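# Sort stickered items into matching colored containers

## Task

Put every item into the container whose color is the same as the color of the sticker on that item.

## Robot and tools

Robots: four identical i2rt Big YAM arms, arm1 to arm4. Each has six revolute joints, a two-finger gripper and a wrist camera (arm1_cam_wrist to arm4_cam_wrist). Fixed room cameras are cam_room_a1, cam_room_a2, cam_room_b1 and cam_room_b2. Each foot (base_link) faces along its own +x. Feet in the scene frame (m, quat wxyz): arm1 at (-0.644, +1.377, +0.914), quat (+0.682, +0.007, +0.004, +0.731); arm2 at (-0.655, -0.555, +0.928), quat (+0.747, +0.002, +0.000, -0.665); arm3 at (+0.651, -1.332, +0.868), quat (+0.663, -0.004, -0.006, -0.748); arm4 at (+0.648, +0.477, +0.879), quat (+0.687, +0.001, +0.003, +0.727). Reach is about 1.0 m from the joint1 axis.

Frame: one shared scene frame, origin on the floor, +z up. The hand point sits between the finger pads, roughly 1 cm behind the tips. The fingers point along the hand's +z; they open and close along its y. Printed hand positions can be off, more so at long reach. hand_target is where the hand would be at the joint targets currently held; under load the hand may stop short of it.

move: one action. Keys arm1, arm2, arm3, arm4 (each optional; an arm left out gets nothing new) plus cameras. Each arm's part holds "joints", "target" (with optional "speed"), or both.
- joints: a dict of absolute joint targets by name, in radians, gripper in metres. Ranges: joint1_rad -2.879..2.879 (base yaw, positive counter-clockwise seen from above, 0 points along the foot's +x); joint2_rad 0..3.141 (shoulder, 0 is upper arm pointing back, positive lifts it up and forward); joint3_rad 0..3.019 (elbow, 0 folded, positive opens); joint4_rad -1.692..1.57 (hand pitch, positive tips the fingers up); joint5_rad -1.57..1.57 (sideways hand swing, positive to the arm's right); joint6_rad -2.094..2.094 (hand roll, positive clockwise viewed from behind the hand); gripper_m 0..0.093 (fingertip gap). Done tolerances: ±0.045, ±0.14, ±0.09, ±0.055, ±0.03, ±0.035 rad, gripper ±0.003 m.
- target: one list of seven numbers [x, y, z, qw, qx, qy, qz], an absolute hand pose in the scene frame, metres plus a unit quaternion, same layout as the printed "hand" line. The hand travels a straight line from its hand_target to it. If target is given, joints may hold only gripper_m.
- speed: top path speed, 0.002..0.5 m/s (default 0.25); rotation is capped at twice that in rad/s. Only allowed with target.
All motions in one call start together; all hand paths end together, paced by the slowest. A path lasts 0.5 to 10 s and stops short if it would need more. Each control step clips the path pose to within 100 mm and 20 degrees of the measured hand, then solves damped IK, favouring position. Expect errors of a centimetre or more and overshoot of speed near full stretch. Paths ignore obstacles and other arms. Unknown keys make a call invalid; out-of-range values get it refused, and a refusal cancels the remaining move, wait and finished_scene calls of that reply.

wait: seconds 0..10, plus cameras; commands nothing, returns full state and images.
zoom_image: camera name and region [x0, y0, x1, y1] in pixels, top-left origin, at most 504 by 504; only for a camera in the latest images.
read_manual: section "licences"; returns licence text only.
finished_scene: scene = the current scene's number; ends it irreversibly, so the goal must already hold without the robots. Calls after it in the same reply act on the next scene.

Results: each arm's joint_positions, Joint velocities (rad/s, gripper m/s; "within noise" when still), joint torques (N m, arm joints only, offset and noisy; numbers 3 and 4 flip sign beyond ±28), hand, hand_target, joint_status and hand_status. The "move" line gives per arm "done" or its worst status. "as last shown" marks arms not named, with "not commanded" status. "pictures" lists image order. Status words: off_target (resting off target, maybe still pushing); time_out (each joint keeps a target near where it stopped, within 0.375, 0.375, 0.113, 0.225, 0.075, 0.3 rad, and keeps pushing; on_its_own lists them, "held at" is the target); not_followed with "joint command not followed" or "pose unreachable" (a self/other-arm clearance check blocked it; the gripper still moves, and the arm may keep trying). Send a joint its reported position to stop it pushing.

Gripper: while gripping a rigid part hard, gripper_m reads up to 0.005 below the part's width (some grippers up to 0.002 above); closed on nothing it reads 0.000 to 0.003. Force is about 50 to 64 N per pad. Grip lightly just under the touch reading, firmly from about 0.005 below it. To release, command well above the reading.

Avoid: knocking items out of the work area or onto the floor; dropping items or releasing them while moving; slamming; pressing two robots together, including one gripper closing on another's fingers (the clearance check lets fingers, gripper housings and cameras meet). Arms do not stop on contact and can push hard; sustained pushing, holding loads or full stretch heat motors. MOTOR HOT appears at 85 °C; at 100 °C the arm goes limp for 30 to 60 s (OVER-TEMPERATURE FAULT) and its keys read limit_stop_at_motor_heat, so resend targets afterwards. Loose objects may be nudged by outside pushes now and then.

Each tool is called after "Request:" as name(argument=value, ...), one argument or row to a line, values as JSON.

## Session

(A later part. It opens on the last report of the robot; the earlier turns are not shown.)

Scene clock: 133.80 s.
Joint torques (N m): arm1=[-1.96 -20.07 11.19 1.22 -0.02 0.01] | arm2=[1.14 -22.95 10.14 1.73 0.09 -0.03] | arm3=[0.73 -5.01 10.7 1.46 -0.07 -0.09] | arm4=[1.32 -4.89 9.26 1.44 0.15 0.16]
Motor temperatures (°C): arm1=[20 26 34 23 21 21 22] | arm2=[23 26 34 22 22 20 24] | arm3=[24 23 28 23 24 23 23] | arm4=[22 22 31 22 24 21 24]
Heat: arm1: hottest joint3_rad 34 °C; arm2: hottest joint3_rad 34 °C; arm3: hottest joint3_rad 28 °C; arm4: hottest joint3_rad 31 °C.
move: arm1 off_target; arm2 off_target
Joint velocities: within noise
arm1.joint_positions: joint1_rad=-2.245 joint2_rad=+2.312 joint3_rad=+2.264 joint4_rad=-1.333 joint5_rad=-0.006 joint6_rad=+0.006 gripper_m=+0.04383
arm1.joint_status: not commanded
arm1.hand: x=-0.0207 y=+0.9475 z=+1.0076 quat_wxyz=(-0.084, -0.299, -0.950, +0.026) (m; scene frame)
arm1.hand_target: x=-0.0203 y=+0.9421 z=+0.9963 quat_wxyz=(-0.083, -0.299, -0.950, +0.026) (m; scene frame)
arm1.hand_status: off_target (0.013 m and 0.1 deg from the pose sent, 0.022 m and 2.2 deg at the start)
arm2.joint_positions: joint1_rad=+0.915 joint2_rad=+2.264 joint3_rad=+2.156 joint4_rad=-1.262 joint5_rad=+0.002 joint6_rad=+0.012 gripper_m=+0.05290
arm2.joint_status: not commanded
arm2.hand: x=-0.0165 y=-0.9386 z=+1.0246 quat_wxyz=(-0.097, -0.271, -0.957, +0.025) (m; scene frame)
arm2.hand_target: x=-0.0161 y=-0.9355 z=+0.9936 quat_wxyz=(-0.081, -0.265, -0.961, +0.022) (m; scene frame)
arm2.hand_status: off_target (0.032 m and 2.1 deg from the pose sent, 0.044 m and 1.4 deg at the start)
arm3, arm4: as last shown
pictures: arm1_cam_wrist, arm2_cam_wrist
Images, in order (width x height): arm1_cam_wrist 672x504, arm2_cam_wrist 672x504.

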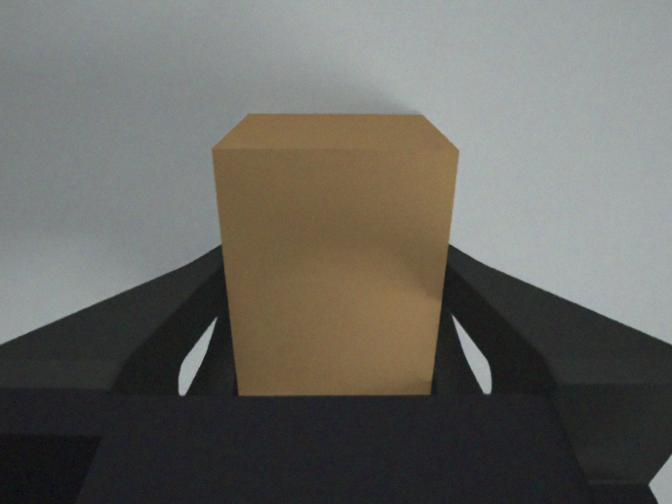

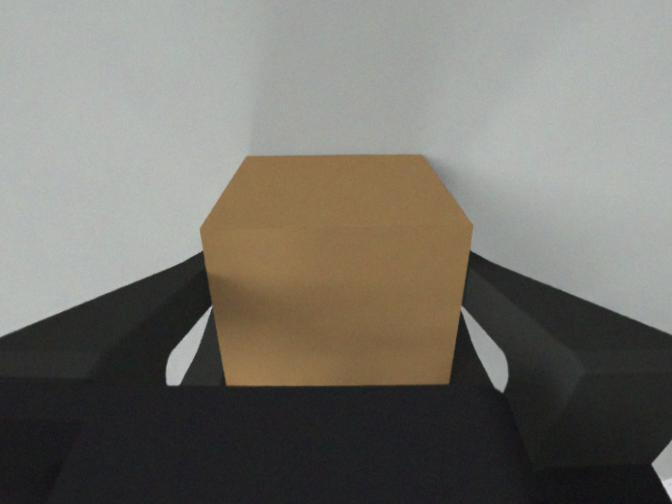

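Request:
move(
  arm1={"target": [-0.02, 0.942, 1.003, 0.0832, 0.2987, 0.9504, -0.0261], "speed": 0.08, "joints": {"gripper_m": 0.08}},
  arm2={"target": [-0.016, -0.936, 1.014, 0.0807, 0.2647, 0.9607, -0.0222], "speed": 0.08, "joints": {"gripper_m": 0.09}},
  cameras=["arm1_cam_wrist", "arm2_cam_wrist"],
)

Scene clock: 155.00 s.
Joint torques (N m): arm1=[-2.67 -20.89 12.45 0.77 -0.02 0] | arm2=[1.03 -23.94 13.04 0.58 0.08 -0.03] | arm3=[0.62 -4.95 10.65 1.47 -0.07 -0.09] | arm4=[0.97 -5.07 9.24 1.52 0.16 0.16]
Motor temperatures (°C): arm1=[20 27 34 23 21 21 22] | arm2=[23 26 33 22 22 20 24] | arm3=[24 23 29 23 24 23 23] | arm4=[22 22 32 22 24 21 24]
Heat: arm1: hottest joint3_rad 34 °C; arm2: hottest joint3_rad 33 °C; arm3: hottest joint3_rad 29 °C; arm4: hottest joint3_rad 32 °C.
move: arm1 done; arm2 off_target
Joint velocities: within noise
arm1.joint_positions: joint1_rad=-2.245 joint2_rad=+2.312 joint3_rad=+2.264 joint4_rad=-1.333 joint5_rad=-0.006 joint6_rad=+0.006 gripper_m=+0.07997
arm1.joint_status: all done
arm1.hand: x=-0.0206 y=+0.9474 z=+1.0076 quat_wxyz=(-0.084, -0.299, -0.950, +0.026) (m; scene frame)
arm1.hand_target: x=-0.0202 y=+0.9419 z=+1.0032 quat_wxyz=(-0.084, -0.299, -0.950, +0.026) (m; scene frame)
arm1.hand_status: done (0.007 m and 0.1 deg from the pose sent, 0.007 m and 0.1 deg at the start)
arm2.joint_positions: joint1_rad=+0.915 joint2_rad=+2.264 joint3_rad=+2.156 joint4_rad=-1.280 joint5_rad=+0.002 joint6_rad=+0.012 gripper_m=+0.08993
arm2.joint_status: all done
arm2.hand: x=-0.0201 y=-0.9364 z=+1.0237 quat_wxyz=(-0.089, -0.271, -0.958, +0.023) (m; scene frame)
arm2.hand_target: x=-0.0163 y=-0.9359 z=+1.0141 quat_wxyz=(-0.081, -0.265, -0.961, +0.022) (m; scene frame)
arm2.hand_status: off_target (0.011 m and 1.2 deg from the pose sent, 0.011 m and 2.1 deg at the start)
arm3, arm4: as last shown
pictures: arm1_cam_wrist, arm2_cam_wrist
Images, in order (width x height): arm1_cam_wrist 672x504, arm2_cam_wrist 672x504.

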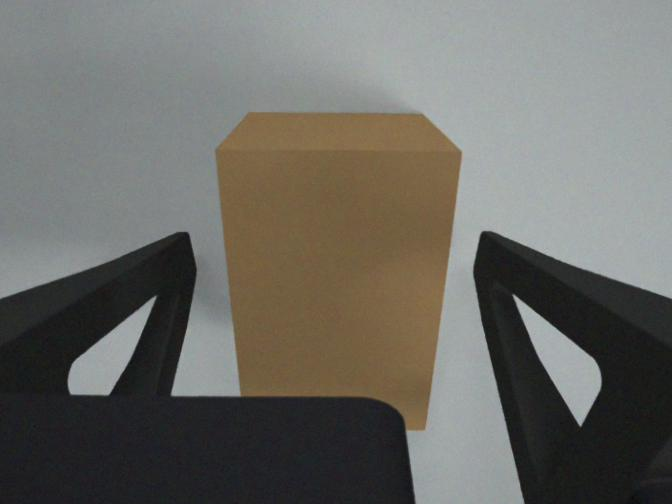

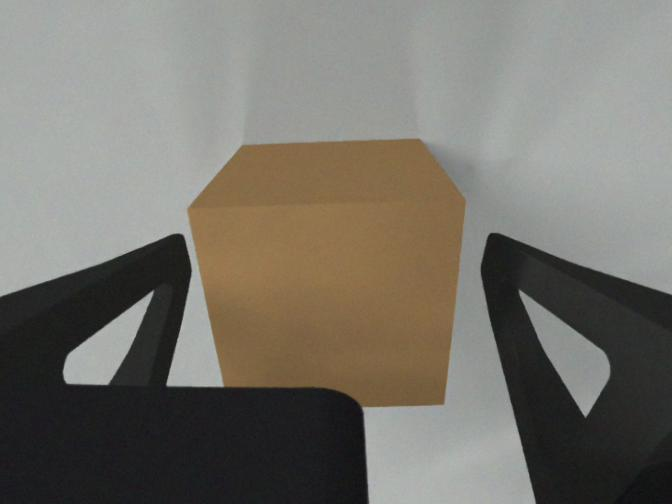

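Request:
move(
  arm1={"target": [-0.44, 1.235, 1.12, 0, 0.3007, 0.9537, 0], "speed": 0.35},
  arm2={"target": [-0.45, -0.675, 1.13, 0, 0.2655, 0.9641, 0], "speed": 0.35},
  arm3={"target": [-0.010, -0.962, 1.065, -0.0769, 0.9156, -0.2114, -0.3332], "speed": 0.3},
  arm4={"target": [-0.010, 0.971, 1.040, -0.0971, 0.9010, -0.2669, -0.3279], "speed": 0.3},
  cameras=["arm3_cam_wrist", "arm4_cam_wrist"],
)

Scene clock: 165.90 s.
Joint torques (N m): arm1=[-2.96 -1.14 10.52 0.28 0.09 -0.03] | arm2=[1.55 -4.31 9.65 0.31 -0.06 0.15] | arm3=[2.37 -22.12 14.2 0.91 -0.1 -0.12] | arm4=[0.21 -25.23 13.14 0.54 -0.09 -0.08]
Motor temperatures (°C): arm1=[20 28 34 23 21 21 22] | arm2=[23 27 34 22 22 20 24] | arm3=[24 23 29 23 24 23 23] | arm4=[22 22 33 22 24 21 24]
Heat: arm1: hottest joint3_rad 34 °C; arm2: hottest joint3_rad 34 °C; arm3: hottest joint3_rad 29 °C; arm4: hottest joint3_rad 33 °C.
move: arm1 done; arm2 done; arm3 off_target; arm4 off_target
Joint velocities: within noise
arm1.joint_positions: joint1_rad=-2.247 joint2_rad=+0.952 joint3_rad=+0.896 joint4_rad=-1.483 joint5_rad=-0.008 joint6_rad=+0.001 gripper_m=+0.07997
arm1.joint_status: not commanded
arm1.hand: x=-0.4375 y=+1.2368 z=+1.1217 quat_wxyz=(-0.009, -0.299, -0.954, +0.002) (m; scene frame)
arm1.hand_target: x=-0.4400 y=+1.2350 z=+1.1200 quat_wxyz=(+0.000, -0.301, -0.954, +0.000) (m; scene frame)
arm1.hand_status: done (0.003 m and 1.0 deg from the pose sent, 0.521 m and 10.1 deg at the start)
arm2.joint_positions: joint1_rad=+0.923 joint2_rad=+0.939 joint3_rad=+0.883 joint4_rad=-1.480 joint5_rad=+0.005 joint6_rad=+0.008 gripper_m=+0.08994
arm2.joint_status: not commanded
arm2.hand: x=-0.4466 y=-0.6800 z=+1.1375 quat_wxyz=(-0.017, -0.266, -0.964, +0.005) (m; scene frame)
arm2.hand_target: x=-0.4502 y=-0.6751 z=+1.1302 quat_wxyz=(+0.000, -0.265, -0.964, +0.000) (m; scene frame)
arm2.hand_status: done (0.010 m and 2.0 deg from the pose sent, 0.514 m and 10.5 deg at the start)
arm3.joint_positions: joint1_rad=-1.978 joint2_rad=+1.926 joint3_rad=+1.691 joint4_rad=-0.673 joint5_rad=-0.027 joint6_rad=-0.045 gripper_m=+0.09402
arm3.joint_status: not commanded
arm3.hand: x=+0.0093 y=-0.9602 z=+1.0407 quat_wxyz=(+0.073, -0.920, +0.224, +0.313) (m; scene frame)
arm3.hand_target: x=-0.0086 y=-0.9629 z=+1.0651 quat_wxyz=(+0.077, -0.915, +0.211, +0.334) (m; scene frame)
arm3.hand_status: off_target (0.031 m and 2.8 deg from the pose sent, 0.414 m and 4.9 deg at the start)
arm4.joint_positions: joint1_rad=+0.870 joint2_rad=+2.136 joint3_rad=+1.938 joint4_rad=-0.702 joint5_rad=-0.040 joint6_rad=-0.048 gripper_m=+0.09402
arm4.joint_status: not commanded
arm4.hand: x=-0.0026 y=+0.9585 z=+1.0266 quat_wxyz=(-0.091, +0.904, -0.272, -0.318) (m; scene frame)
arm4.hand_target: x=-0.0091 y=+0.9705 z=+1.0403 quat_wxyz=(-0.098, +0.901, -0.267, -0.329) (m; scene frame)
arm4.hand_status: off_target (0.020 m and 1.5 deg from the pose sent, 0.488 m and 1.8 deg at the start)
pictures: arm3_cam_wrist, arm4_cam_wrist
Images, in order (width x height): arm3_cam_wrist 672x504, arm4_cam_wrist 672x504.

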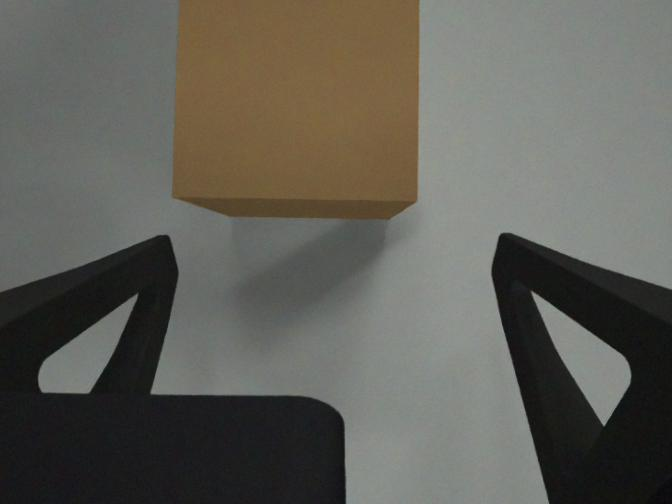

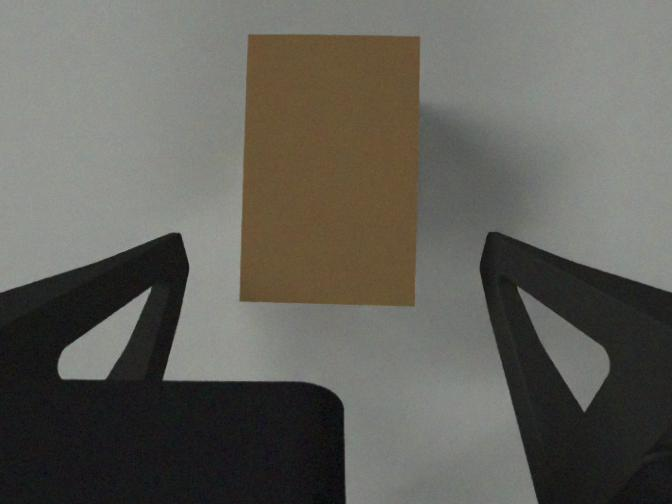

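Request:
move(
  arm3={"target": [-0.053, -0.9545, 1.047, -0.0798, 0.9138, -0.2193, -0.3326], "speed": 0.12},
  arm4={"target": [-0.030, 0.984, 1.015, -0.0971, 0.9010, -0.2669, -0.3279], "speed": 0.12},
  cameras=["arm3_cam_wrist", "arm4_cam_wrist"],
)

Scene clock: 177.00 s.
Joint torques (N m): arm1=[-2.61 -1.03 10.67 0.25 0.1 -0.05] | arm2=[1.61 -4.42 9.65 0.31 -0.07 0.15] | arm3=[2.26 -23.77 14.27 0.94 0.11 0.03] | arm4=[0.85 -24.53 12.97 0.64 -0.05 -0.05]
Motor temperatures (°C): arm1=[20 27 35 23 21 21 22] | arm2=[23 26 33 22 22 20 23] | arm3=[24 24 30 23 24 23 23] | arm4=[22 24 35 22 24 21 24]
Heat: arm1: hottest joint3_rad 35 °C; arm2: hottest joint3_rad 33 °C; arm3: hottest joint3_rad 30 °C; arm4: hottest joint3_rad 35 °C.
move: arm3 off_target; arm4 off_target
Joint velocities: within noise
arm1, arm2: as last shown
arm3.joint_positions: joint1_rad=-1.949 joint2_rad=+2.048 joint3_rad=+1.842 joint4_rad=-0.698 joint5_rad=-0.006 joint6_rad=-0.029 gripper_m=+0.09402
arm3.joint_status: not commanded
arm3.hand: x=-0.0361 y=-0.9555 z=+1.0262 quat_wxyz=(+0.077, -0.920, +0.221, +0.315) (m; scene frame)
arm3.hand_target: x=-0.0517 y=-0.9552 z=+1.0472 quat_wxyz=(+0.080, -0.914, +0.219, +0.333) (m; scene frame)
arm3.hand_status: off_target (0.027 m and 2.2 deg from the pose sent, 0.063 m and 2.5 deg at the start)
arm4.joint_positions: joint1_rad=+0.870 joint2_rad=+2.209 joint3_rad=+2.030 joint4_rad=-0.703 joint5_rad=-0.039 joint6_rad=-0.049 gripper_m=+0.09402
arm4.joint_status: not commanded
arm4.hand: x=-0.0220 y=+0.9740 z=+1.0167 quat_wxyz=(-0.095, +0.901, -0.270, -0.325) (m; scene frame)
arm4.hand_target: x=-0.0292 y=+0.9837 z=+1.0151 quat_wxyz=(-0.098, +0.901, -0.267, -0.329) (m; scene frame)
arm4.hand_status: off_target (0.013 m and 0.5 deg from the pose sent, 0.039 m and 1.5 deg at the start)
pictures: arm3_cam_wrist, arm4_cam_wrist
Images, in order (width x height): arm3_cam_wrist 672x504, arm4_cam_wrist 672x504.

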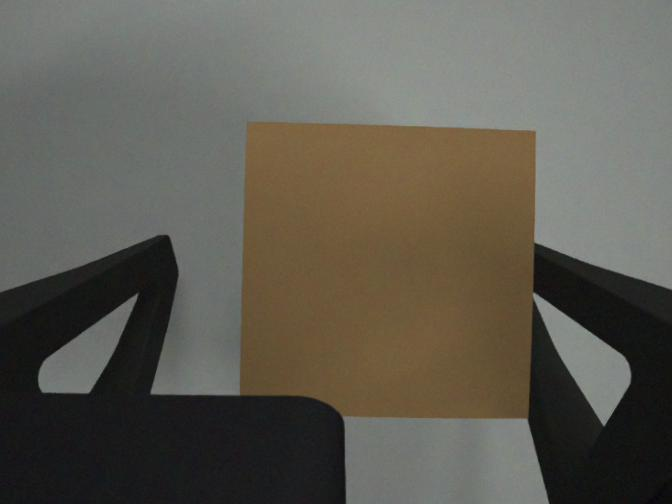

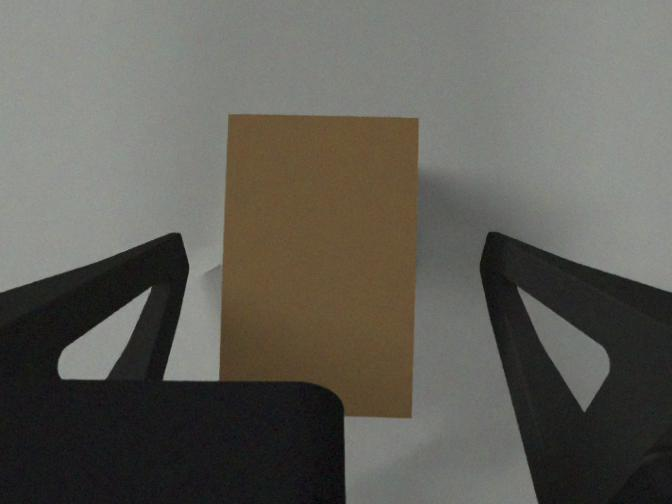

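Request:
move(
  arm3={"target": [-0.047, -0.943, 1.047, -0.0827, 0.9118, -0.2273, -0.3319], "speed": 0.12},
  arm4={"joints": {"gripper_m": 0.037}},
  cameras=["arm3_cam_wrist", "arm4_cam_wrist"],
)

Scene clock: 181.37 s.
Joint torques (N m): arm1=[-3.31 -0.79 10.69 0.02 0.09 -0.05] | arm2=[1.55 -4.25 9.63 0.29 -0.06 0.15] | arm3=[1.08 -23.71 14.37 0.91 0.11 0.03] | arm4=[0.38 -24.7 13 0.75 -0.02 -0.07]
Motor temperatures (°C): arm1=[20 26 35 23 21 21 22] | arm2=[23 26 32 22 22 20 23] | arm3=[24 24 30 23 24 23 23] | arm4=[22 24 36 22 24 21 24]
Heat: arm1: hottest joint3_rad 35 °C; arm2: hottest joint3_rad 32 °C; arm3: hottest joint3_rad 30 °C; arm4: hottest joint3_rad 36 °C.
move: arm3 off_target; arm4 off_target
Joint velocities: within noise
arm1, arm2: as last shown
arm3.joint_positions: joint1_rad=-1.949 joint2_rad=+2.048 joint3_rad=+1.842 joint4_rad=-0.698 joint5_rad=-0.005 joint6_rad=-0.028 gripper_m=+0.09402
arm3.joint_status: not commanded
arm3.hand: x=-0.0360 y=-0.9554 z=+1.0262 quat_wxyz=(+0.077, -0.920, +0.222, +0.315) (m; scene frame)
arm3.hand_target: x=-0.0456 y=-0.9436 z=+1.0472 quat_wxyz=(+0.083, -0.912, +0.227, +0.332) (m; scene frame)
arm3.hand_status: off_target (0.027 m and 2.4 deg from the pose sent, 0.027 m and 2.4 deg at the start)
arm4.joint_positions: joint1_rad=+0.870 joint2_rad=+2.209 joint3_rad=+2.030 joint4_rad=-0.703 joint5_rad=-0.040 joint6_rad=-0.049 gripper_m=+0.04428
arm4.joint_status: gripper_m off_target (ended at +0.04431, target +0.03700)
arm4.hand: x=-0.0221 y=+0.9740 z=+1.0167 quat_wxyz=(-0.095, +0.901, -0.270, -0.325) (m; scene frame)
arm4.hand_target: x=-0.0292 y=+0.9837 z=+1.0151 quat_wxyz=(-0.098, +0.901, -0.267, -0.329) (m; scene frame)
arm4.hand_status: not commanded
pictures: arm3_cam_wrist, arm4_cam_wrist
Images, in order (width x height): arm3_cam_wrist 672x504, arm4_cam_wrist 672x504.

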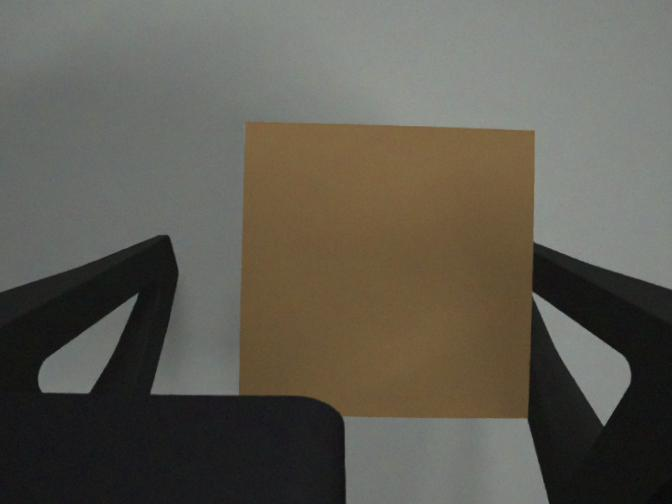

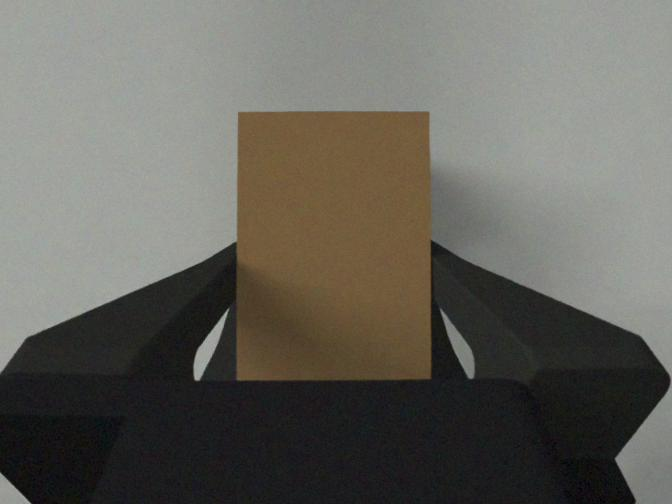

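Request:
move(
  arm3={"joints": {"gripper_m": 0.047}},
  arm4={"target": [0.364, 0.678, 1.20, -0.1026, 0.8965, -0.2818, -0.3263], "speed": 0.3},
  cameras=["arm3_cam_wrist", "arm4_cam_wrist"],
)

Scene clock: 207.20 s.
Joint torques (N m): arm1=[-2.67 -1.03 10.65 0.02 0.08 -0.05] | arm2=[1.44 -4.31 9.63 0.32 -0.06 0.15] | arm3=[1.03 -23.65 14.34 0.92 0.04 0.02] | arm4=[1.61 -3.19 9.52 0.65 0.2 0.16]
Motor temperatures (°C): arm1=[20 25 35 23 21 21 22] | arm2=[23 26 31 22 22 20 23] | arm3=[24 26 32 23 24 23 23] | arm4=[22 26 37 22 24 21 26]
Heat: arm1: hottest joint3_rad 35 °C; arm2: hottest joint3_rad 31 °C; arm3: hottest joint3_rad 32 °C; arm4: hottest joint3_rad 37 °C.
move: arm3 off_target; arm4 done
Joint velocities: within noise
arm1, arm2: as last shown
arm1.joint_positions: joint1_rad=-2.247 joint2_rad=+0.952 joint3_rad=+0.896 joint4_rad=-1.483 joint5_rad=-0.008 joint6_rad=+0.000 gripper_m=+0.07997
arm3.joint_positions: joint1_rad=-1.949 joint2_rad=+2.048 joint3_rad=+1.842 joint4_rad=-0.698 joint5_rad=-0.003 joint6_rad=-0.027 gripper_m=+0.05296
arm3.joint_status: gripper_m off_target (ended at +0.05299, target +0.04700)
arm3.hand: x=-0.0359 y=-0.9552 z=+1.0262 quat_wxyz=(+0.077, -0.920, +0.223, +0.314) (m; scene frame)
arm3.hand_target: x=-0.0456 y=-0.9436 z=+1.0472 quat_wxyz=(+0.083, -0.912, +0.227, +0.332) (m; scene frame)
arm3.hand_status: not commanded
arm4.joint_positions: joint1_rad=+0.901 joint2_rad=+0.808 joint3_rad=+0.962 joint4_rad=-1.010 joint5_rad=+0.003 joint6_rad=-0.015 gripper_m=+0.04428
arm4.joint_status: not commanded
arm4.hand: x=+0.3655 y=+0.6795 z=+1.2043 quat_wxyz=(-0.107, +0.894, -0.277, -0.334) (m; scene frame)
arm4.hand_target: x=+0.3640 y=+0.6780 z=+1.2001 quat_wxyz=(-0.103, +0.896, -0.282, -0.326) (m; scene frame)
arm4.hand_status: done (0.005 m and 1.2 deg from the pose sent, 0.520 m and 1.7 deg at the start)
pictures: arm3_cam_wrist, arm4_cam_wrist
Images, in order (width x height): arm3_cam_wrist 672x504, arm4_cam_wrist 672x504.

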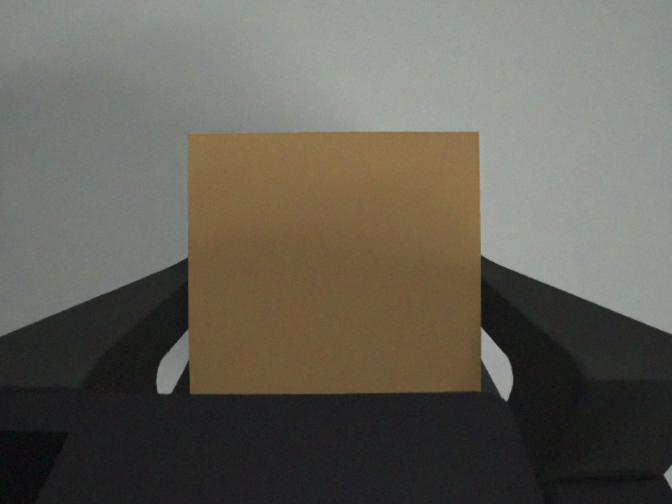

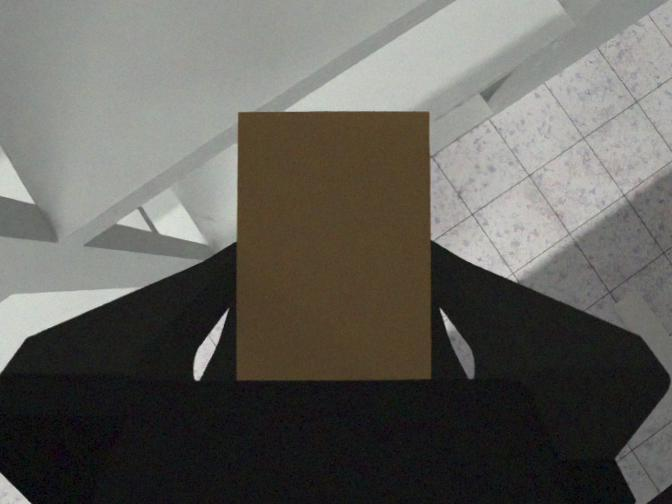

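Request:
move(
  arm3={"target": [0.352, -1.153, 1.20, -0.0894, 0.9071, -0.2455, -0.3301], "speed": 0.3},
  arm4={"joints": {"joint1_rad": -1.156, "joint5_rad": 0.0, "joint6_rad": 0.0}},
  cameras=["arm4_cam_wrist"],
)

Request:
move(
  arm3={"joints": {"joint1_rad": 1.004, "joint5_rad": 0.0, "joint6_rad": 0.0}},
  arm4={"target": [1.131, 0.722, 0.778, -0.3326, 0.2193, -0.9138, -0.0798], "speed": 0.3},
  cameras=["arm3_cam_wrist", "arm4_cam_wrist"],
)

Scene clock: 214.33 s.
Joint torques (N m): arm1=[-2.84 -1.2 10.73 0.34 0.05 -0.05] | arm2=[1.55 -4.31 9.66 0.28 -0.06 0.15] | arm3=[0.26 -3.37 9.52 1.16 0.06 0] | arm4=[0.85 -3.72 9.4 0.64 0.03 0.13]
Motor temperatures (°C): arm1=[20 25 35 23 21 21 22] | arm2=[23 26 31 22 22 20 23] | arm3=[24 26 33 23 24 23 24] | arm4=[22 26 37 22 24 21 26]
Heat: arm1: hottest joint3_rad 35 °C; arm2: hottest joint3_rad 31 °C; arm3: hottest joint3_rad 33 °C; arm4: hottest joint3_rad 37 °C.
move: arm3 done; arm4 done
Joint velocities: within noise
arm1, arm2: as last shown
arm3.joint_positions: joint1_rad=-1.953 joint2_rad=+0.807 joint3_rad=+1.001 joint4_rad=-1.045 joint5_rad=+0.014 joint6_rad=-0.006 gripper_m=+0.05296
arm3.joint_status: not commanded
arm3.hand: x=+0.3491 y=-1.1577 z=+1.2045 quat_wxyz=(+0.089, -0.907, +0.235, +0.337) (m; scene frame)
arm3.hand_target: x=+0.3520 y=-1.1532 z=+1.2000 quat_wxyz=(+0.089, -0.907, +0.245, +0.330) (m; scene frame)
arm3.hand_status: done (0.007 m and 1.4 deg from the pose sent, 0.469 m and 3.7 deg at the start)
arm4.joint_positions: joint1_rad=-1.155 joint2_rad=+0.814 joint3_rad=+0.962 joint4_rad=-1.010 joint5_rad=+0.002 joint6_rad=-0.011 gripper_m=+0.04430
arm4.joint_status: all done
arm4.hand: x=+0.9606 y=+0.6366 z=+1.1993 quat_wxyz=(-0.335, +0.224, -0.912, -0.078) (m; scene frame)
arm4.hand_target: x=+0.9598 y=+0.6361 z=+1.1973 quat_wxyz=(-0.329, +0.220, -0.915, -0.079) (m; scene frame)
arm4.hand_status: not commanded
pictures: arm4_cam_wrist
Images, in order (width x height): arm4_cam_wrist 672x504.

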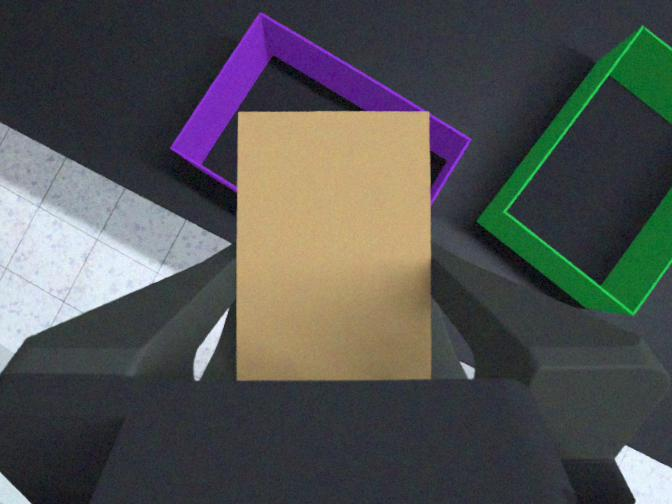

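Scene clock: 216.67 s.
Joint torques (N m): arm1=[-2.32 -0.91 10.59 0.16 0.1 -0.07] | arm2=[1.44 -4.25 9.66 0.28 -0.06 0.15] | arm3=[1.9 -4.25 9.54 1.14 0.11 0.01] | arm4=[0.21 -16.38 5.63 1.51 -0.04 0.12]
Motor temperatures (°C): arm1=[20 25 35 23 21 21 22] | arm2=[23 26 31 22 22 20 23] | arm3=[24 26 33 23 24 23 24] | arm4=[22 25 37 22 24 21 26]
Heat: arm1: hottest joint3_rad 35 °C; arm2: hottest joint3_rad 31 °C; arm3: hottest joint3_rad 33 °C; arm4: hottest joint3_rad 37 °C.
move: arm3 done; arm4 off_target
Joint velocities: within noise
arm1, arm2: as last shown
arm3.joint_positions: joint1_rad=+0.995 joint2_rad=+0.817 joint3_rad=+1.001 joint4_rad=-1.045 joint5_rad=-0.002 joint6_rad=-0.005 gripper_m=+0.05296
arm3.joint_status: all done
arm3.hand: x=+0.9174 y=-1.5502 z=+1.2070 quat_wxyz=(-0.329, -0.315, -0.881, +0.124) (m; scene frame)
arm3.hand_target: x=+0.9172 y=-1.5467 z=+1.2061 quat_wxyz=(-0.328, -0.314, -0.882, +0.122) (m; scene frame)
arm3.hand_status: not commanded
arm4.joint_positions: joint1_rad=-1.155 joint2_rad=+2.003 joint3_rad=+0.783 joint4_rad=+0.309 joint5_rad=+0.001 joint6_rad=-0.011 gripper_m=+0.04430
arm4.joint_status: not commanded
arm4.hand: x=+1.1143 y=+0.7148 z=+0.7689 quat_wxyz=(-0.313, +0.226, -0.920, -0.072) (m; scene frame)
arm4.hand_target: x=+1.1305 y=+0.7218 z=+0.7785 quat_wxyz=(-0.332, +0.219, -0.914, -0.080) (m; scene frame)
arm4.hand_status: off_target (0.020 m and 2.6 deg from the pose sent, 0.462 m and 0.8 deg at the start)
pictures: arm3_cam_wrist, arm4_cam_wrist
Images, in order (width x height): arm3_cam_wrist 672x504, arm4_cam_wrist 672x504.

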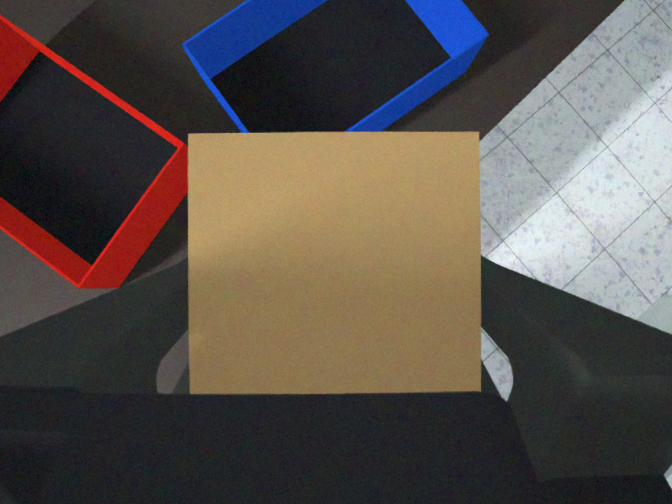

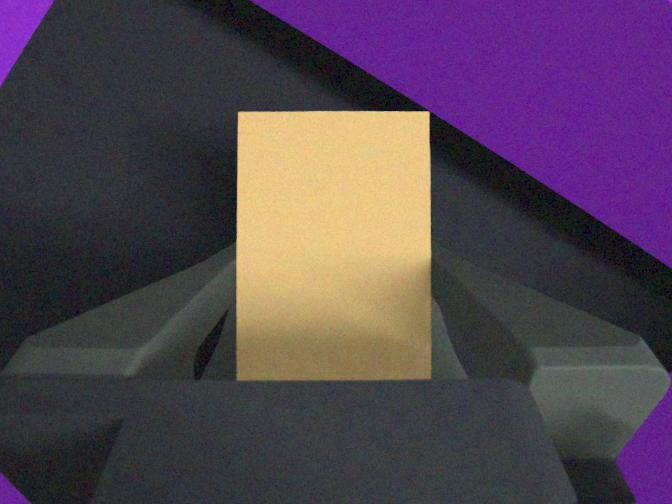

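Request:
move(
  arm3={"target": [1.149, -1.742, 0.815, 0.3066, 0.3187, 0.8902, -0.1098], "speed": 0.3},
  arm4={"target": [1.116, 0.714, 0.744, -0.3326, 0.2193, -0.9138, -0.0798], "speed": 0.1},
  cameras=["arm3_cam_wrist", "arm4_cam_wrist", "cam_room_a1"],
)

Scene clock: 237.77 s.
Joint torques (N m): arm1=[-2.67 -1.26 10.74 0.16 0.09 -0.09] | arm2=[1.44 -4.25 9.63 0.31 -0.07 0.14] | arm3=[1.49 -20.31 9.32 1.78 -0.08 0.02] | arm4=[1.03 -14.97 3.11 1.78 -0.02 0.14]
Motor temperatures (°C): arm1=[20 24 35 23 21 21 22] | arm2=[23 25 31 22 22 20 23] | arm3=[24 25 32 23 24 23 24] | arm4=[22 25 34 22 24 21 26]
Heat: arm1: hottest joint3_rad 35 °C; arm2: hottest joint3_rad 31 °C; arm3: hottest joint3_rad 32 °C; arm4: hottest joint3_rad 34 °C.
move: arm3 off_target; arm4 done
Joint velocities: within noise
arm1, arm2: as last shown
arm3.joint_positions: joint1_rad=+0.995 joint2_rad=+2.055 joint3_rad=+1.112 joint4_rad=-0.035 joint5_rad=-0.007 joint6_rad=-0.003 gripper_m=+0.05296
arm3.joint_status: not commanded
arm3.hand: x=+1.1269 y=-1.7297 z=+0.7942 quat_wxyz=(-0.278, -0.322, -0.899, +0.103) (m; scene frame)
arm3.hand_target: x=+1.1480 y=-1.7412 z=+0.8157 quat_wxyz=(-0.307, -0.319, -0.890, +0.110) (m; scene frame)
arm3.hand_status: off_target (0.033 m and 3.5 deg from the pose sent, 0.494 m and 3.2 deg at the start)
arm4.joint_positions: joint1_rad=-1.155 joint2_rad=+2.069 joint3_rad=+0.780 joint4_rad=+0.427 joint5_rad=+0.001 joint6_rad=-0.011 gripper_m=+0.04430
arm4.joint_status: not commanded
arm4.hand: x=+1.1183 y=+0.7168 z=+0.7531 quat_wxyz=(-0.335, +0.224, -0.912, -0.078) (m; scene frame)
arm4.hand_target: x=+1.1159 y=+0.7141 z=+0.7443 quat_wxyz=(-0.333, +0.219, -0.914, -0.080) (m; scene frame)
arm4.hand_status: done (0.010 m and 0.7 deg from the pose sent, 0.025 m and 2.6 deg at the start)
pictures: arm3_cam_wrist, arm4_cam_wrist, cam_room_a1
Images, in order (width x height): arm3_cam_wrist 672x504, arm4_cam_wrist 672x504, cam_room_a1 672x504.

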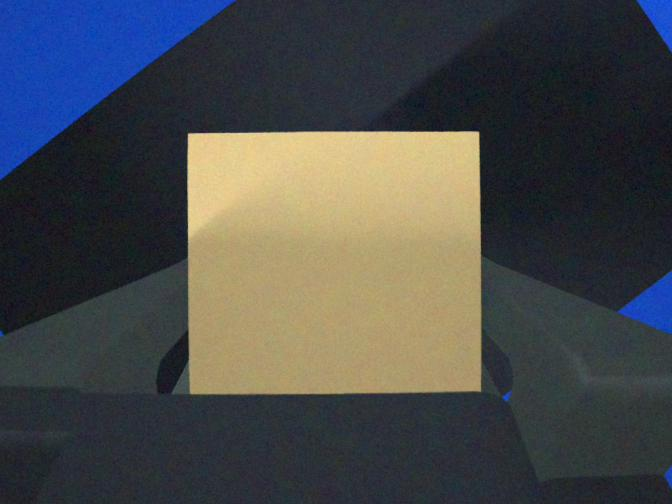

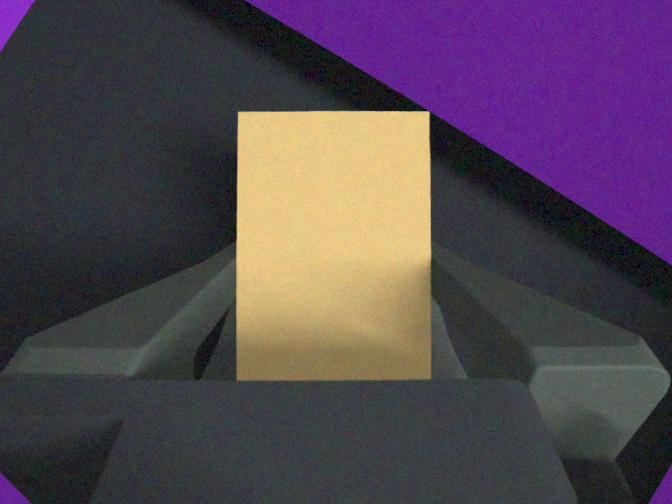

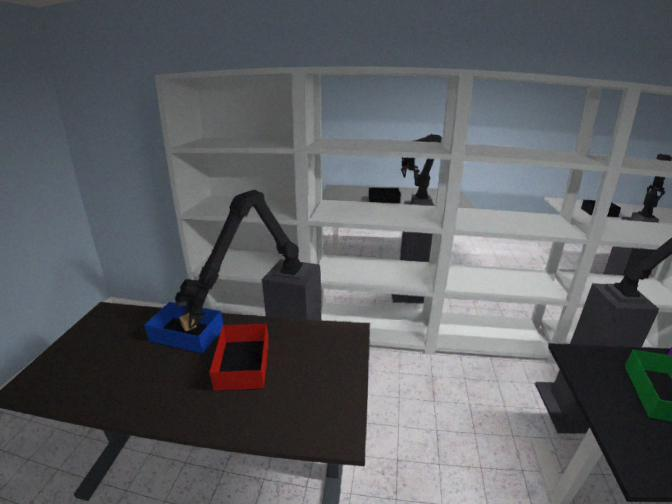

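Request:
move(
  arm3={"target": [1.145, -1.739, 0.768, 0.3066, 0.3187, 0.8902, -0.1098], "speed": 0.12},
  arm4={"target": [1.113, 0.712, 0.727, -0.3326, 0.2193, -0.9138, -0.0798], "speed": 0.08},
  cameras=["arm3_cam_wrist", "arm4_cam_wrist"],
)

Scene clock: 245.30 s.
Joint torques (N m): arm1=[-2.9 -0.97 10.67 0.12 0.07 -0.07] | arm2=[1.61 -4.37 9.68 0.29 -0.07 0.14] | arm3=[1.61 -19.66 7.91 1.92 0.01 0.03] | arm4=[0.15 -13.98 2.73 1.65 -0.05 0.12]
Motor temperatures (°C): arm1=[20 24 35 23 21 21 22] | arm2=[23 25 31 22 22 20 23] | arm3=[24 25 32 23 24 23 24] | arm4=[22 25 33 22 24 21 26]
Heat: arm1: hottest joint3_rad 35 °C; arm2: hottest joint3_rad 31 °C; arm3: hottest joint3_rad 32 °C; arm4: hottest joint3_rad 33 °C.
move: arm3 off_target; arm4 off_target
Joint velocities: within noise
arm1, arm2: as last shown
arm3.joint_positions: joint1_rad=+0.995 joint2_rad=+2.140 joint3_rad=+1.112 joint4_rad=+0.069 joint5_rad=-0.009 joint6_rad=-0.003 gripper_m=+0.05296
arm3.joint_status: not commanded
arm3.hand: x=+1.1286 y=-1.7311 z=+0.7580 quat_wxyz=(-0.287, -0.321, -0.896, +0.105) (m; scene frame)
arm3.hand_target: x=+1.1445 y=-1.7385 z=+0.7685 quat_wxyz=(-0.307, -0.319, -0.890, +0.110) (m; scene frame)
arm3.hand_status: off_target (0.021 m and 2.4 deg from the pose sent, 0.033 m and 3.5 deg at the start)
arm4.joint_positions: joint1_rad=-1.155 joint2_rad=+2.108 joint3_rad=+0.779 joint4_rad=+0.478 joint5_rad=+0.001 joint6_rad=-0.011 gripper_m=+0.04430
arm4.joint_status: not commanded
arm4.hand: x=+1.1173 y=+0.7164 z=+0.7412 quat_wxyz=(-0.340, +0.224, -0.910, -0.079) (m; scene frame)
arm4.hand_target: x=+1.1127 y=+0.7120 z=+0.7275 quat_wxyz=(-0.333, +0.219, -0.914, -0.080) (m; scene frame)
arm4.hand_status: off_target (0.015 m and 1.1 deg from the pose sent, 0.027 m and 0.7 deg at the start)
pictures: arm3_cam_wrist, arm4_cam_wrist
Images, in order (width x height): arm3_cam_wrist 672x504, arm4_cam_wrist 672x504.

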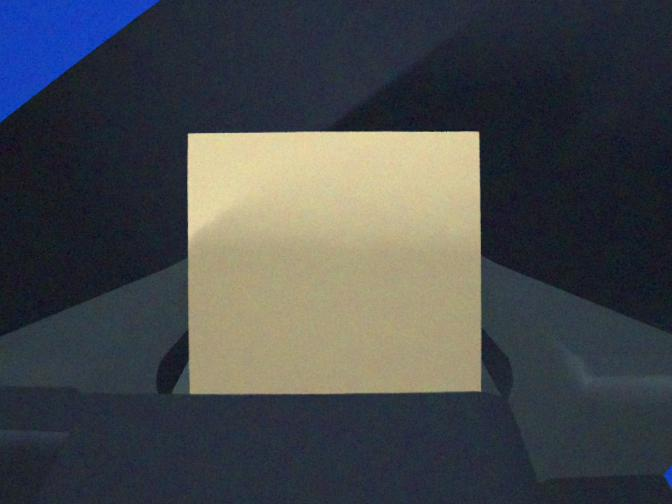

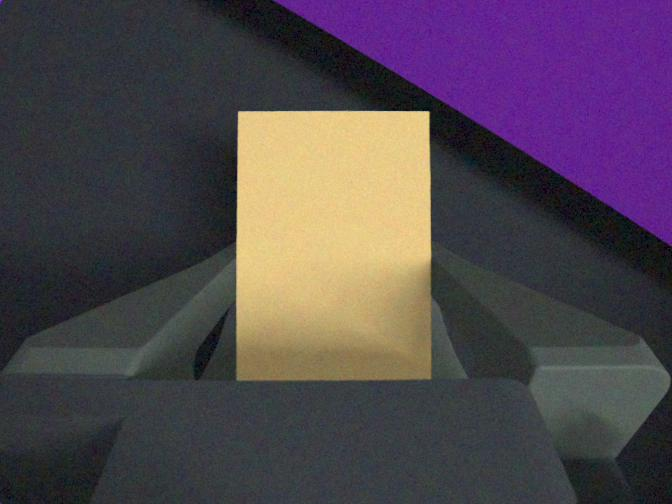

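Request:
move(
  arm3={"target": [1.145, -1.739, 0.750, 0.3066, 0.3187, 0.8902, -0.1098], "speed": 0.08},
  arm4={"target": [1.114, 0.713, 0.733, -0.3326, 0.2193, -0.9138, -0.0798], "joints": {"gripper_m": 0.08}, "speed": 0.08},
  cameras=[],
)

Request:
move(
  arm3={"target": [1.143, -1.737, 0.738, 0.3066, 0.3187, 0.8902, -0.1098], "speed": 0.08},
  arm4={"target": [0.97, 0.64, 0.98, -0.3326, 0.2193, -0.9138, -0.0798], "speed": 0.3},
  cameras=["arm3_cam_wrist", "arm4_cam_wrist"],
)

Scene clock: 251.20 s.
Joint torques (N m): arm1=[-2.43 -0.79 10.59 0.02 0.06 -0.03] | arm2=[1.49 -4.31 9.66 0.28 -0.06 0.15] | arm3=[1.61 -18.2 8.02 1.8 0.03 0.01] | arm4=[0.5 -15.68 2.73 1.14 -0.01 0.11]
Motor temperatures (°C): arm1=[20 24 35 23 21 21 21] | arm2=[23 25 31 22 22 20 23] | arm3=[24 26 32 23 24 23 24] | arm4=[22 25 32 22 24 21 26]
Heat: arm1: hottest joint3_rad 35 °C; arm2: hottest joint3_rad 31 °C; arm3: hottest joint3_rad 32 °C; arm4: hottest joint3_rad 32 °C.
move: arm3 off_target; arm4 done
Joint velocities: within noise
arm1.joint_positions: joint1_rad=-2.247 joint2_rad=+0.952 joint3_rad=+0.896 joint4_rad=-1.483 joint5_rad=-0.008 joint6_rad=+0.000 gripper_m=+0.07997
arm1.joint_status: not commanded
arm1.hand: x=-0.4375 y=+1.2368 z=+1.1217 quat_wxyz=(-0.009, -0.299, -0.954, +0.002) (m; scene frame)
arm1.hand_target: x=-0.4400 y=+1.2350 z=+1.1200 quat_wxyz=(+0.000, -0.301, -0.954, +0.000) (m; scene frame)
arm1.hand_status: not commanded
arm2.joint_positions: joint1_rad=+0.923 joint2_rad=+0.939 joint3_rad=+0.883 joint4_rad=-1.480 joint5_rad=+0.005 joint6_rad=+0.008 gripper_m=+0.08994
arm2.joint_status: not commanded
arm2.hand: x=-0.4466 y=-0.6800 z=+1.1375 quat_wxyz=(-0.017, -0.266, -0.964, +0.005) (m; scene frame)
arm2.hand_target: x=-0.4502 y=-0.6751 z=+1.1302 quat_wxyz=(+0.000, -0.265, -0.964, +0.000) (m; scene frame)
arm2.hand_status: not commanded
arm3.joint_positions: joint1_rad=+0.995 joint2_rad=+2.165 joint3_rad=+1.114 joint4_rad=+0.107 joint5_rad=-0.009 joint6_rad=-0.002 gripper_m=+0.05296
arm3.joint_status: not commanded
arm3.hand: x=+1.1308 y=-1.7330 z=+0.7495 quat_wxyz=(-0.294, -0.321, -0.894, +0.108) (m; scene frame)
arm3.hand_target: x=+1.1446 y=-1.7387 z=+0.7504 quat_wxyz=(-0.307, -0.319, -0.890, +0.110) (m; scene frame)
arm3.hand_status: off_target (0.015 m and 1.5 deg from the pose sent, 0.020 m and 2.4 deg at the start)
arm4.joint_positions: joint1_rad=-1.155 joint2_rad=+2.110 joint3_rad=+0.779 joint4_rad=+0.478 joint5_rad=+0.001 joint6_rad=-0.011 gripper_m=+0.07991
arm4.joint_status: all done
arm4.hand: x=+1.1169 y=+0.7163 z=+0.7404 quat_wxyz=(-0.340, +0.224, -0.910, -0.079) (m; scene frame)
arm4.hand_target: x=+1.1139 y=+0.7131 z=+0.7331 quat_wxyz=(-0.333, +0.219, -0.914, -0.080) (m; scene frame)
arm4.hand_status: done (0.009 m and 1.1 deg from the pose sent, 0.009 m and 1.1 deg at the start)
pictures: none
No camera images: "cameras" was empty.

Scene clock: 252.90 s.
Joint torques (N m): arm1=[-2.61 -1.79 10.52 0.18 0.08 -0.08] | arm2=[1.49 -4.37 9.63 0.29 -0.06 0.16] | arm3=[1.73 -17.03 7.61 1.84 0.04 0.01] | arm4=[0.56 -3.84 8.94 0.68 -0.06 0.12]
Motor temperatures (°C): arm1=[20 24 35 23 21 21 21] | arm2=[23 25 31 22 22 20 23] | arm3=[24 26 31 23 24 23 24] | arm4=[22 25 32 22 24 21 26]
Heat: arm1: hottest joint3_rad 35 °C; arm2: hottest joint3_rad 31 °C; arm3: hottest joint3_rad 31 °C; arm4: hottest joint3_rad 32 °C.
move: arm3 off_target; arm4 done
Joint velocities: within noise
arm1, arm2: as last shown
arm3.joint_positions: joint1_rad=+0.995 joint2_rad=+2.173 joint3_rad=+1.114 joint4_rad=+0.137 joint5_rad=-0.009 joint6_rad=+0.000 gripper_m=+0.05296
arm3.joint_status: not commanded
arm3.hand: x=+1.1336 y=-1.7354 z=+0.7488 quat_wxyz=(-0.304, -0.320, -0.890, +0.111) (m; scene frame)
arm3.hand_target: x=+1.1425 y=-1.7367 z=+0.7383 quat_wxyz=(-0.307, -0.319, -0.890, +0.110) (m; scene frame)
arm3.hand_status: off_target (0.014 m and 0.4 deg from the pose sent, 0.017 m and 1.5 deg at the start)
arm4.joint_positions: joint1_rad=-1.156 joint2_rad=+0.980 joint3_rad=+0.449 joint4_rad=-0.320 joint5_rad=+0.001 joint6_rad=-0.010 gripper_m=+0.07991
arm4.joint_status: not commanded
arm4.hand: x=+0.9683 y=+0.6403 z=+0.9817 quat_wxyz=(-0.340, +0.223, -0.910, -0.079) (m; scene frame)
arm4.hand_target: x=+0.9699 y=+0.6400 z=+0.9800 quat_wxyz=(-0.333, +0.219, -0.914, -0.080) (m; scene frame)
arm4.hand_status: done (0.002 m and 1.1 deg from the pose sent, 0.291 m and 1.1 deg at the start)
pictures: arm3_cam_wrist, arm4_cam_wrist
Images, in order (width x height): arm3_cam_wrist 672x504, arm4_cam_wrist 672x504.

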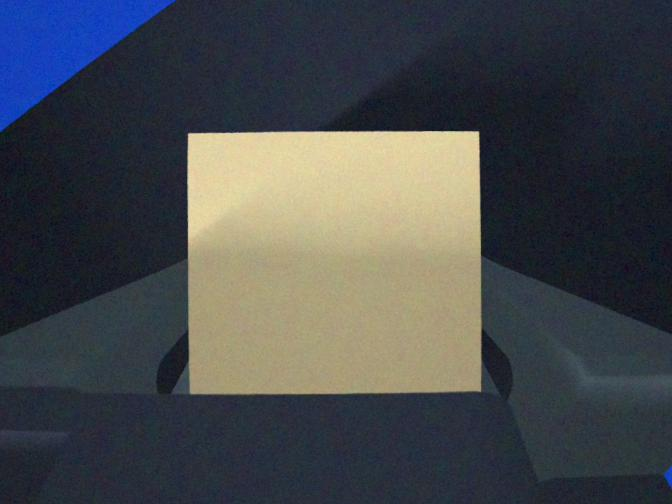

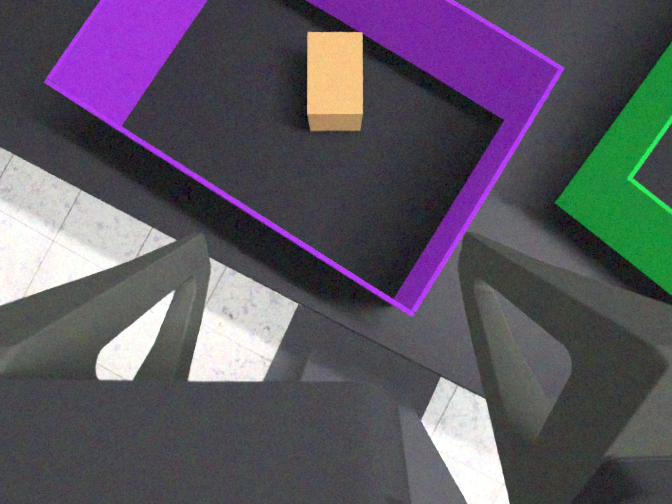

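Request:
move(
  arm3={"target": [1.14, -1.737, 0.743, 0.3066, 0.3187, 0.8902, -0.1098], "joints": {"gripper_m": 0.09}, "speed": 0.08},
  cameras=[],
)

Request:
move(
  arm3={"target": [1.015, -1.635, 0.98, 0.3066, 0.3187, 0.8902, -0.1098], "speed": 0.3},
  cameras=["arm3_cam_wrist", "cam_room_a1", "cam_room_b1", "cam_room_b2"],
)

Scene clock: 257.53 s.
Joint torques (N m): arm1=[-3.43 -0.73 10.62 0.12 0.07 -0.09] | arm2=[1.55 -4.37 9.63 0.31 -0.06 0.15] | arm3=[1.49 -18.78 6.83 1.42 -0.08 -0.05] | arm4=[0.5 -3.84 8.92 0.59 -0.04 0.12]
Motor temperatures (°C): arm1=[20 24 35 23 21 21 21] | arm2=[23 25 31 22 22 20 23] | arm3=[24 26 31 23 24 23 24] | arm4=[22 24 33 22 24 21 26]
Heat: arm1: hottest joint3_rad 35 °C; arm2: hottest joint3_rad 31 °C; arm3: hottest joint3_rad 31 °C; arm4: hottest joint3_rad 33 °C.
move: arm3 done
Joint velocities: within noise
arm1, arm2, arm4: as last shown
arm3.joint_positions: joint1_rad=+0.995 joint2_rad=+2.179 joint3_rad=+1.115 joint4_rad=+0.140 joint5_rad=-0.008 joint6_rad=+0.002 gripper_m=+0.08996
arm3.joint_status: all done
arm3.hand: x=+1.1333 y=-1.7353 z=+0.7461 quat_wxyz=(-0.303, -0.321, -0.890, +0.111) (m; scene frame)
arm3.hand_target: x=+1.1399 y=-1.7369 z=+0.7431 quat_wxyz=(-0.307, -0.319, -0.890, +0.110) (m; scene frame)
arm3.hand_status: done (0.008 m and 0.5 deg from the pose sent, 0.009 m and 0.4 deg at the start)
arm4.hand_target: x=+0.9700 y=+0.6400 z=+0.9801 quat_wxyz=(-0.333, +0.219, -0.914, -0.080) (m; scene frame)
pictures: none
No camera images: "cameras" was empty.

Scene clock: 259.23 s.
Joint torques (N m): arm1=[-2.61 -1.2 10.74 0.14 0.11 -0.05] | arm2=[1.55 -4.37 9.63 0.29 -0.06 0.15] | arm3=[0.67 -9.52 7.95 0.95 -0.07 -0.11] | arm4=[0.26 -3.9 8.96 0.72 -0.01 0.1]
Motor temperatures (°C): arm1=[20 24 35 23 21 21 21] | arm2=[23 25 31 22 22 20 23] | arm3=[24 26 31 23 24 23 24] | arm4=[22 24 33 22 24 21 26]
Heat: arm1: hottest joint3_rad 35 °C; arm2: hottest joint3_rad 31 °C; arm3: hottest joint3_rad 31 °C; arm4: hottest joint3_rad 33 °C.
move: arm3 off_target
Joint velocities: within noise
arm1, arm2, arm4: as last shown
arm3.joint_positions: joint1_rad=+0.996 joint2_rad=+1.343 joint3_rad=+0.774 joint4_rad=-0.322 joint5_rad=-0.014 joint6_rad=+0.002 gripper_m=+0.08997
arm3.joint_status: not commanded
arm3.hand: x=+1.0197 y=-1.6352 z=+0.9898 quat_wxyz=(-0.318, -0.318, -0.886, +0.113) (m; scene frame)
arm3.hand_target: x=+1.0149 y=-1.6349 z=+0.9802 quat_wxyz=(-0.307, -0.319, -0.890, +0.110) (m; scene frame)
arm3.hand_status: off_target (0.011 m and 1.5 deg from the pose sent, 0.281 m and 0.5 deg at the start)
pictures: arm3_cam_wrist, cam_room_a1, cam_room_b1, cam_room_b2
Images, in order (width x height): arm3_cam_wrist 672x504, cam_room_a1 672x504, cam_room_b1 672x504, cam_room_b2 672x504.

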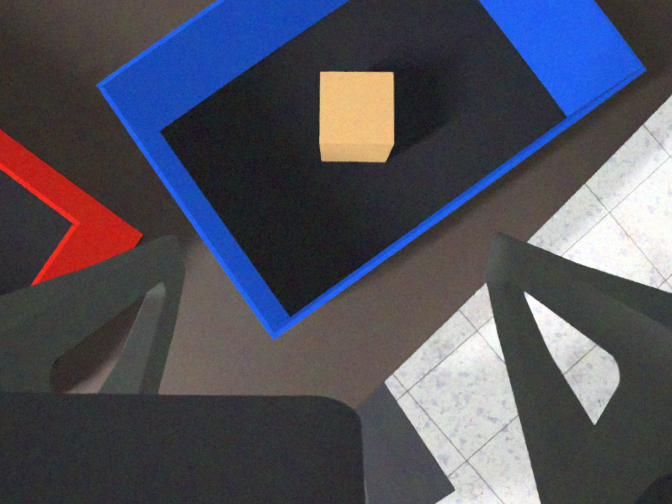

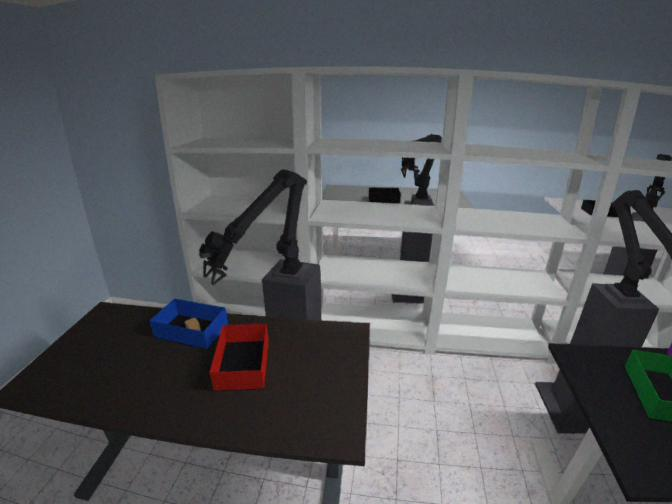

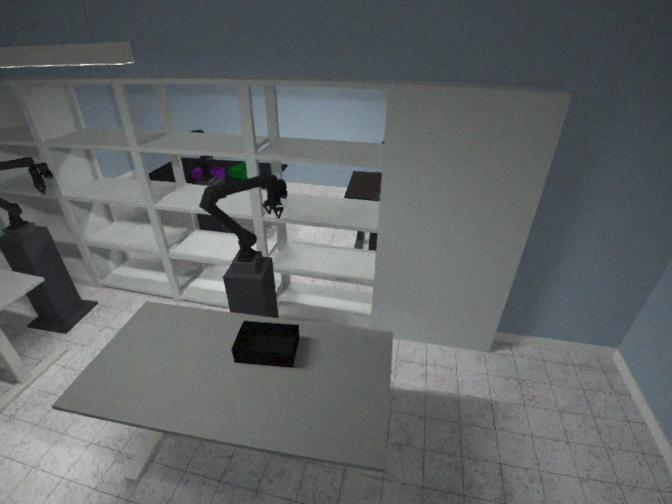

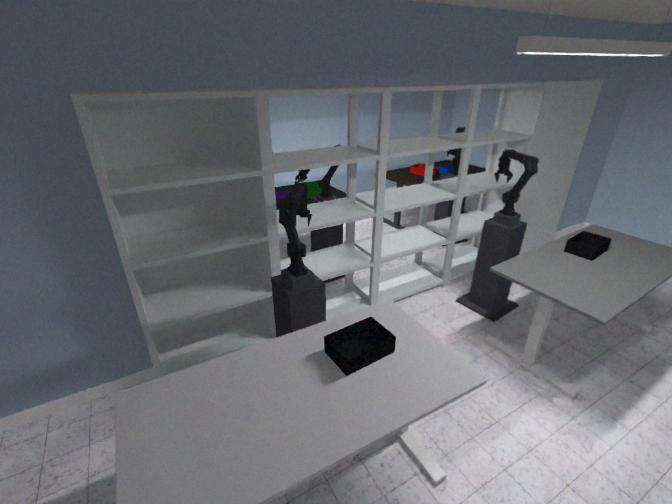

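Both items are in their boxes and no arm is touching them.

Request:
finished_scene(
  scene=3,
)

The scene is finished: the task was done.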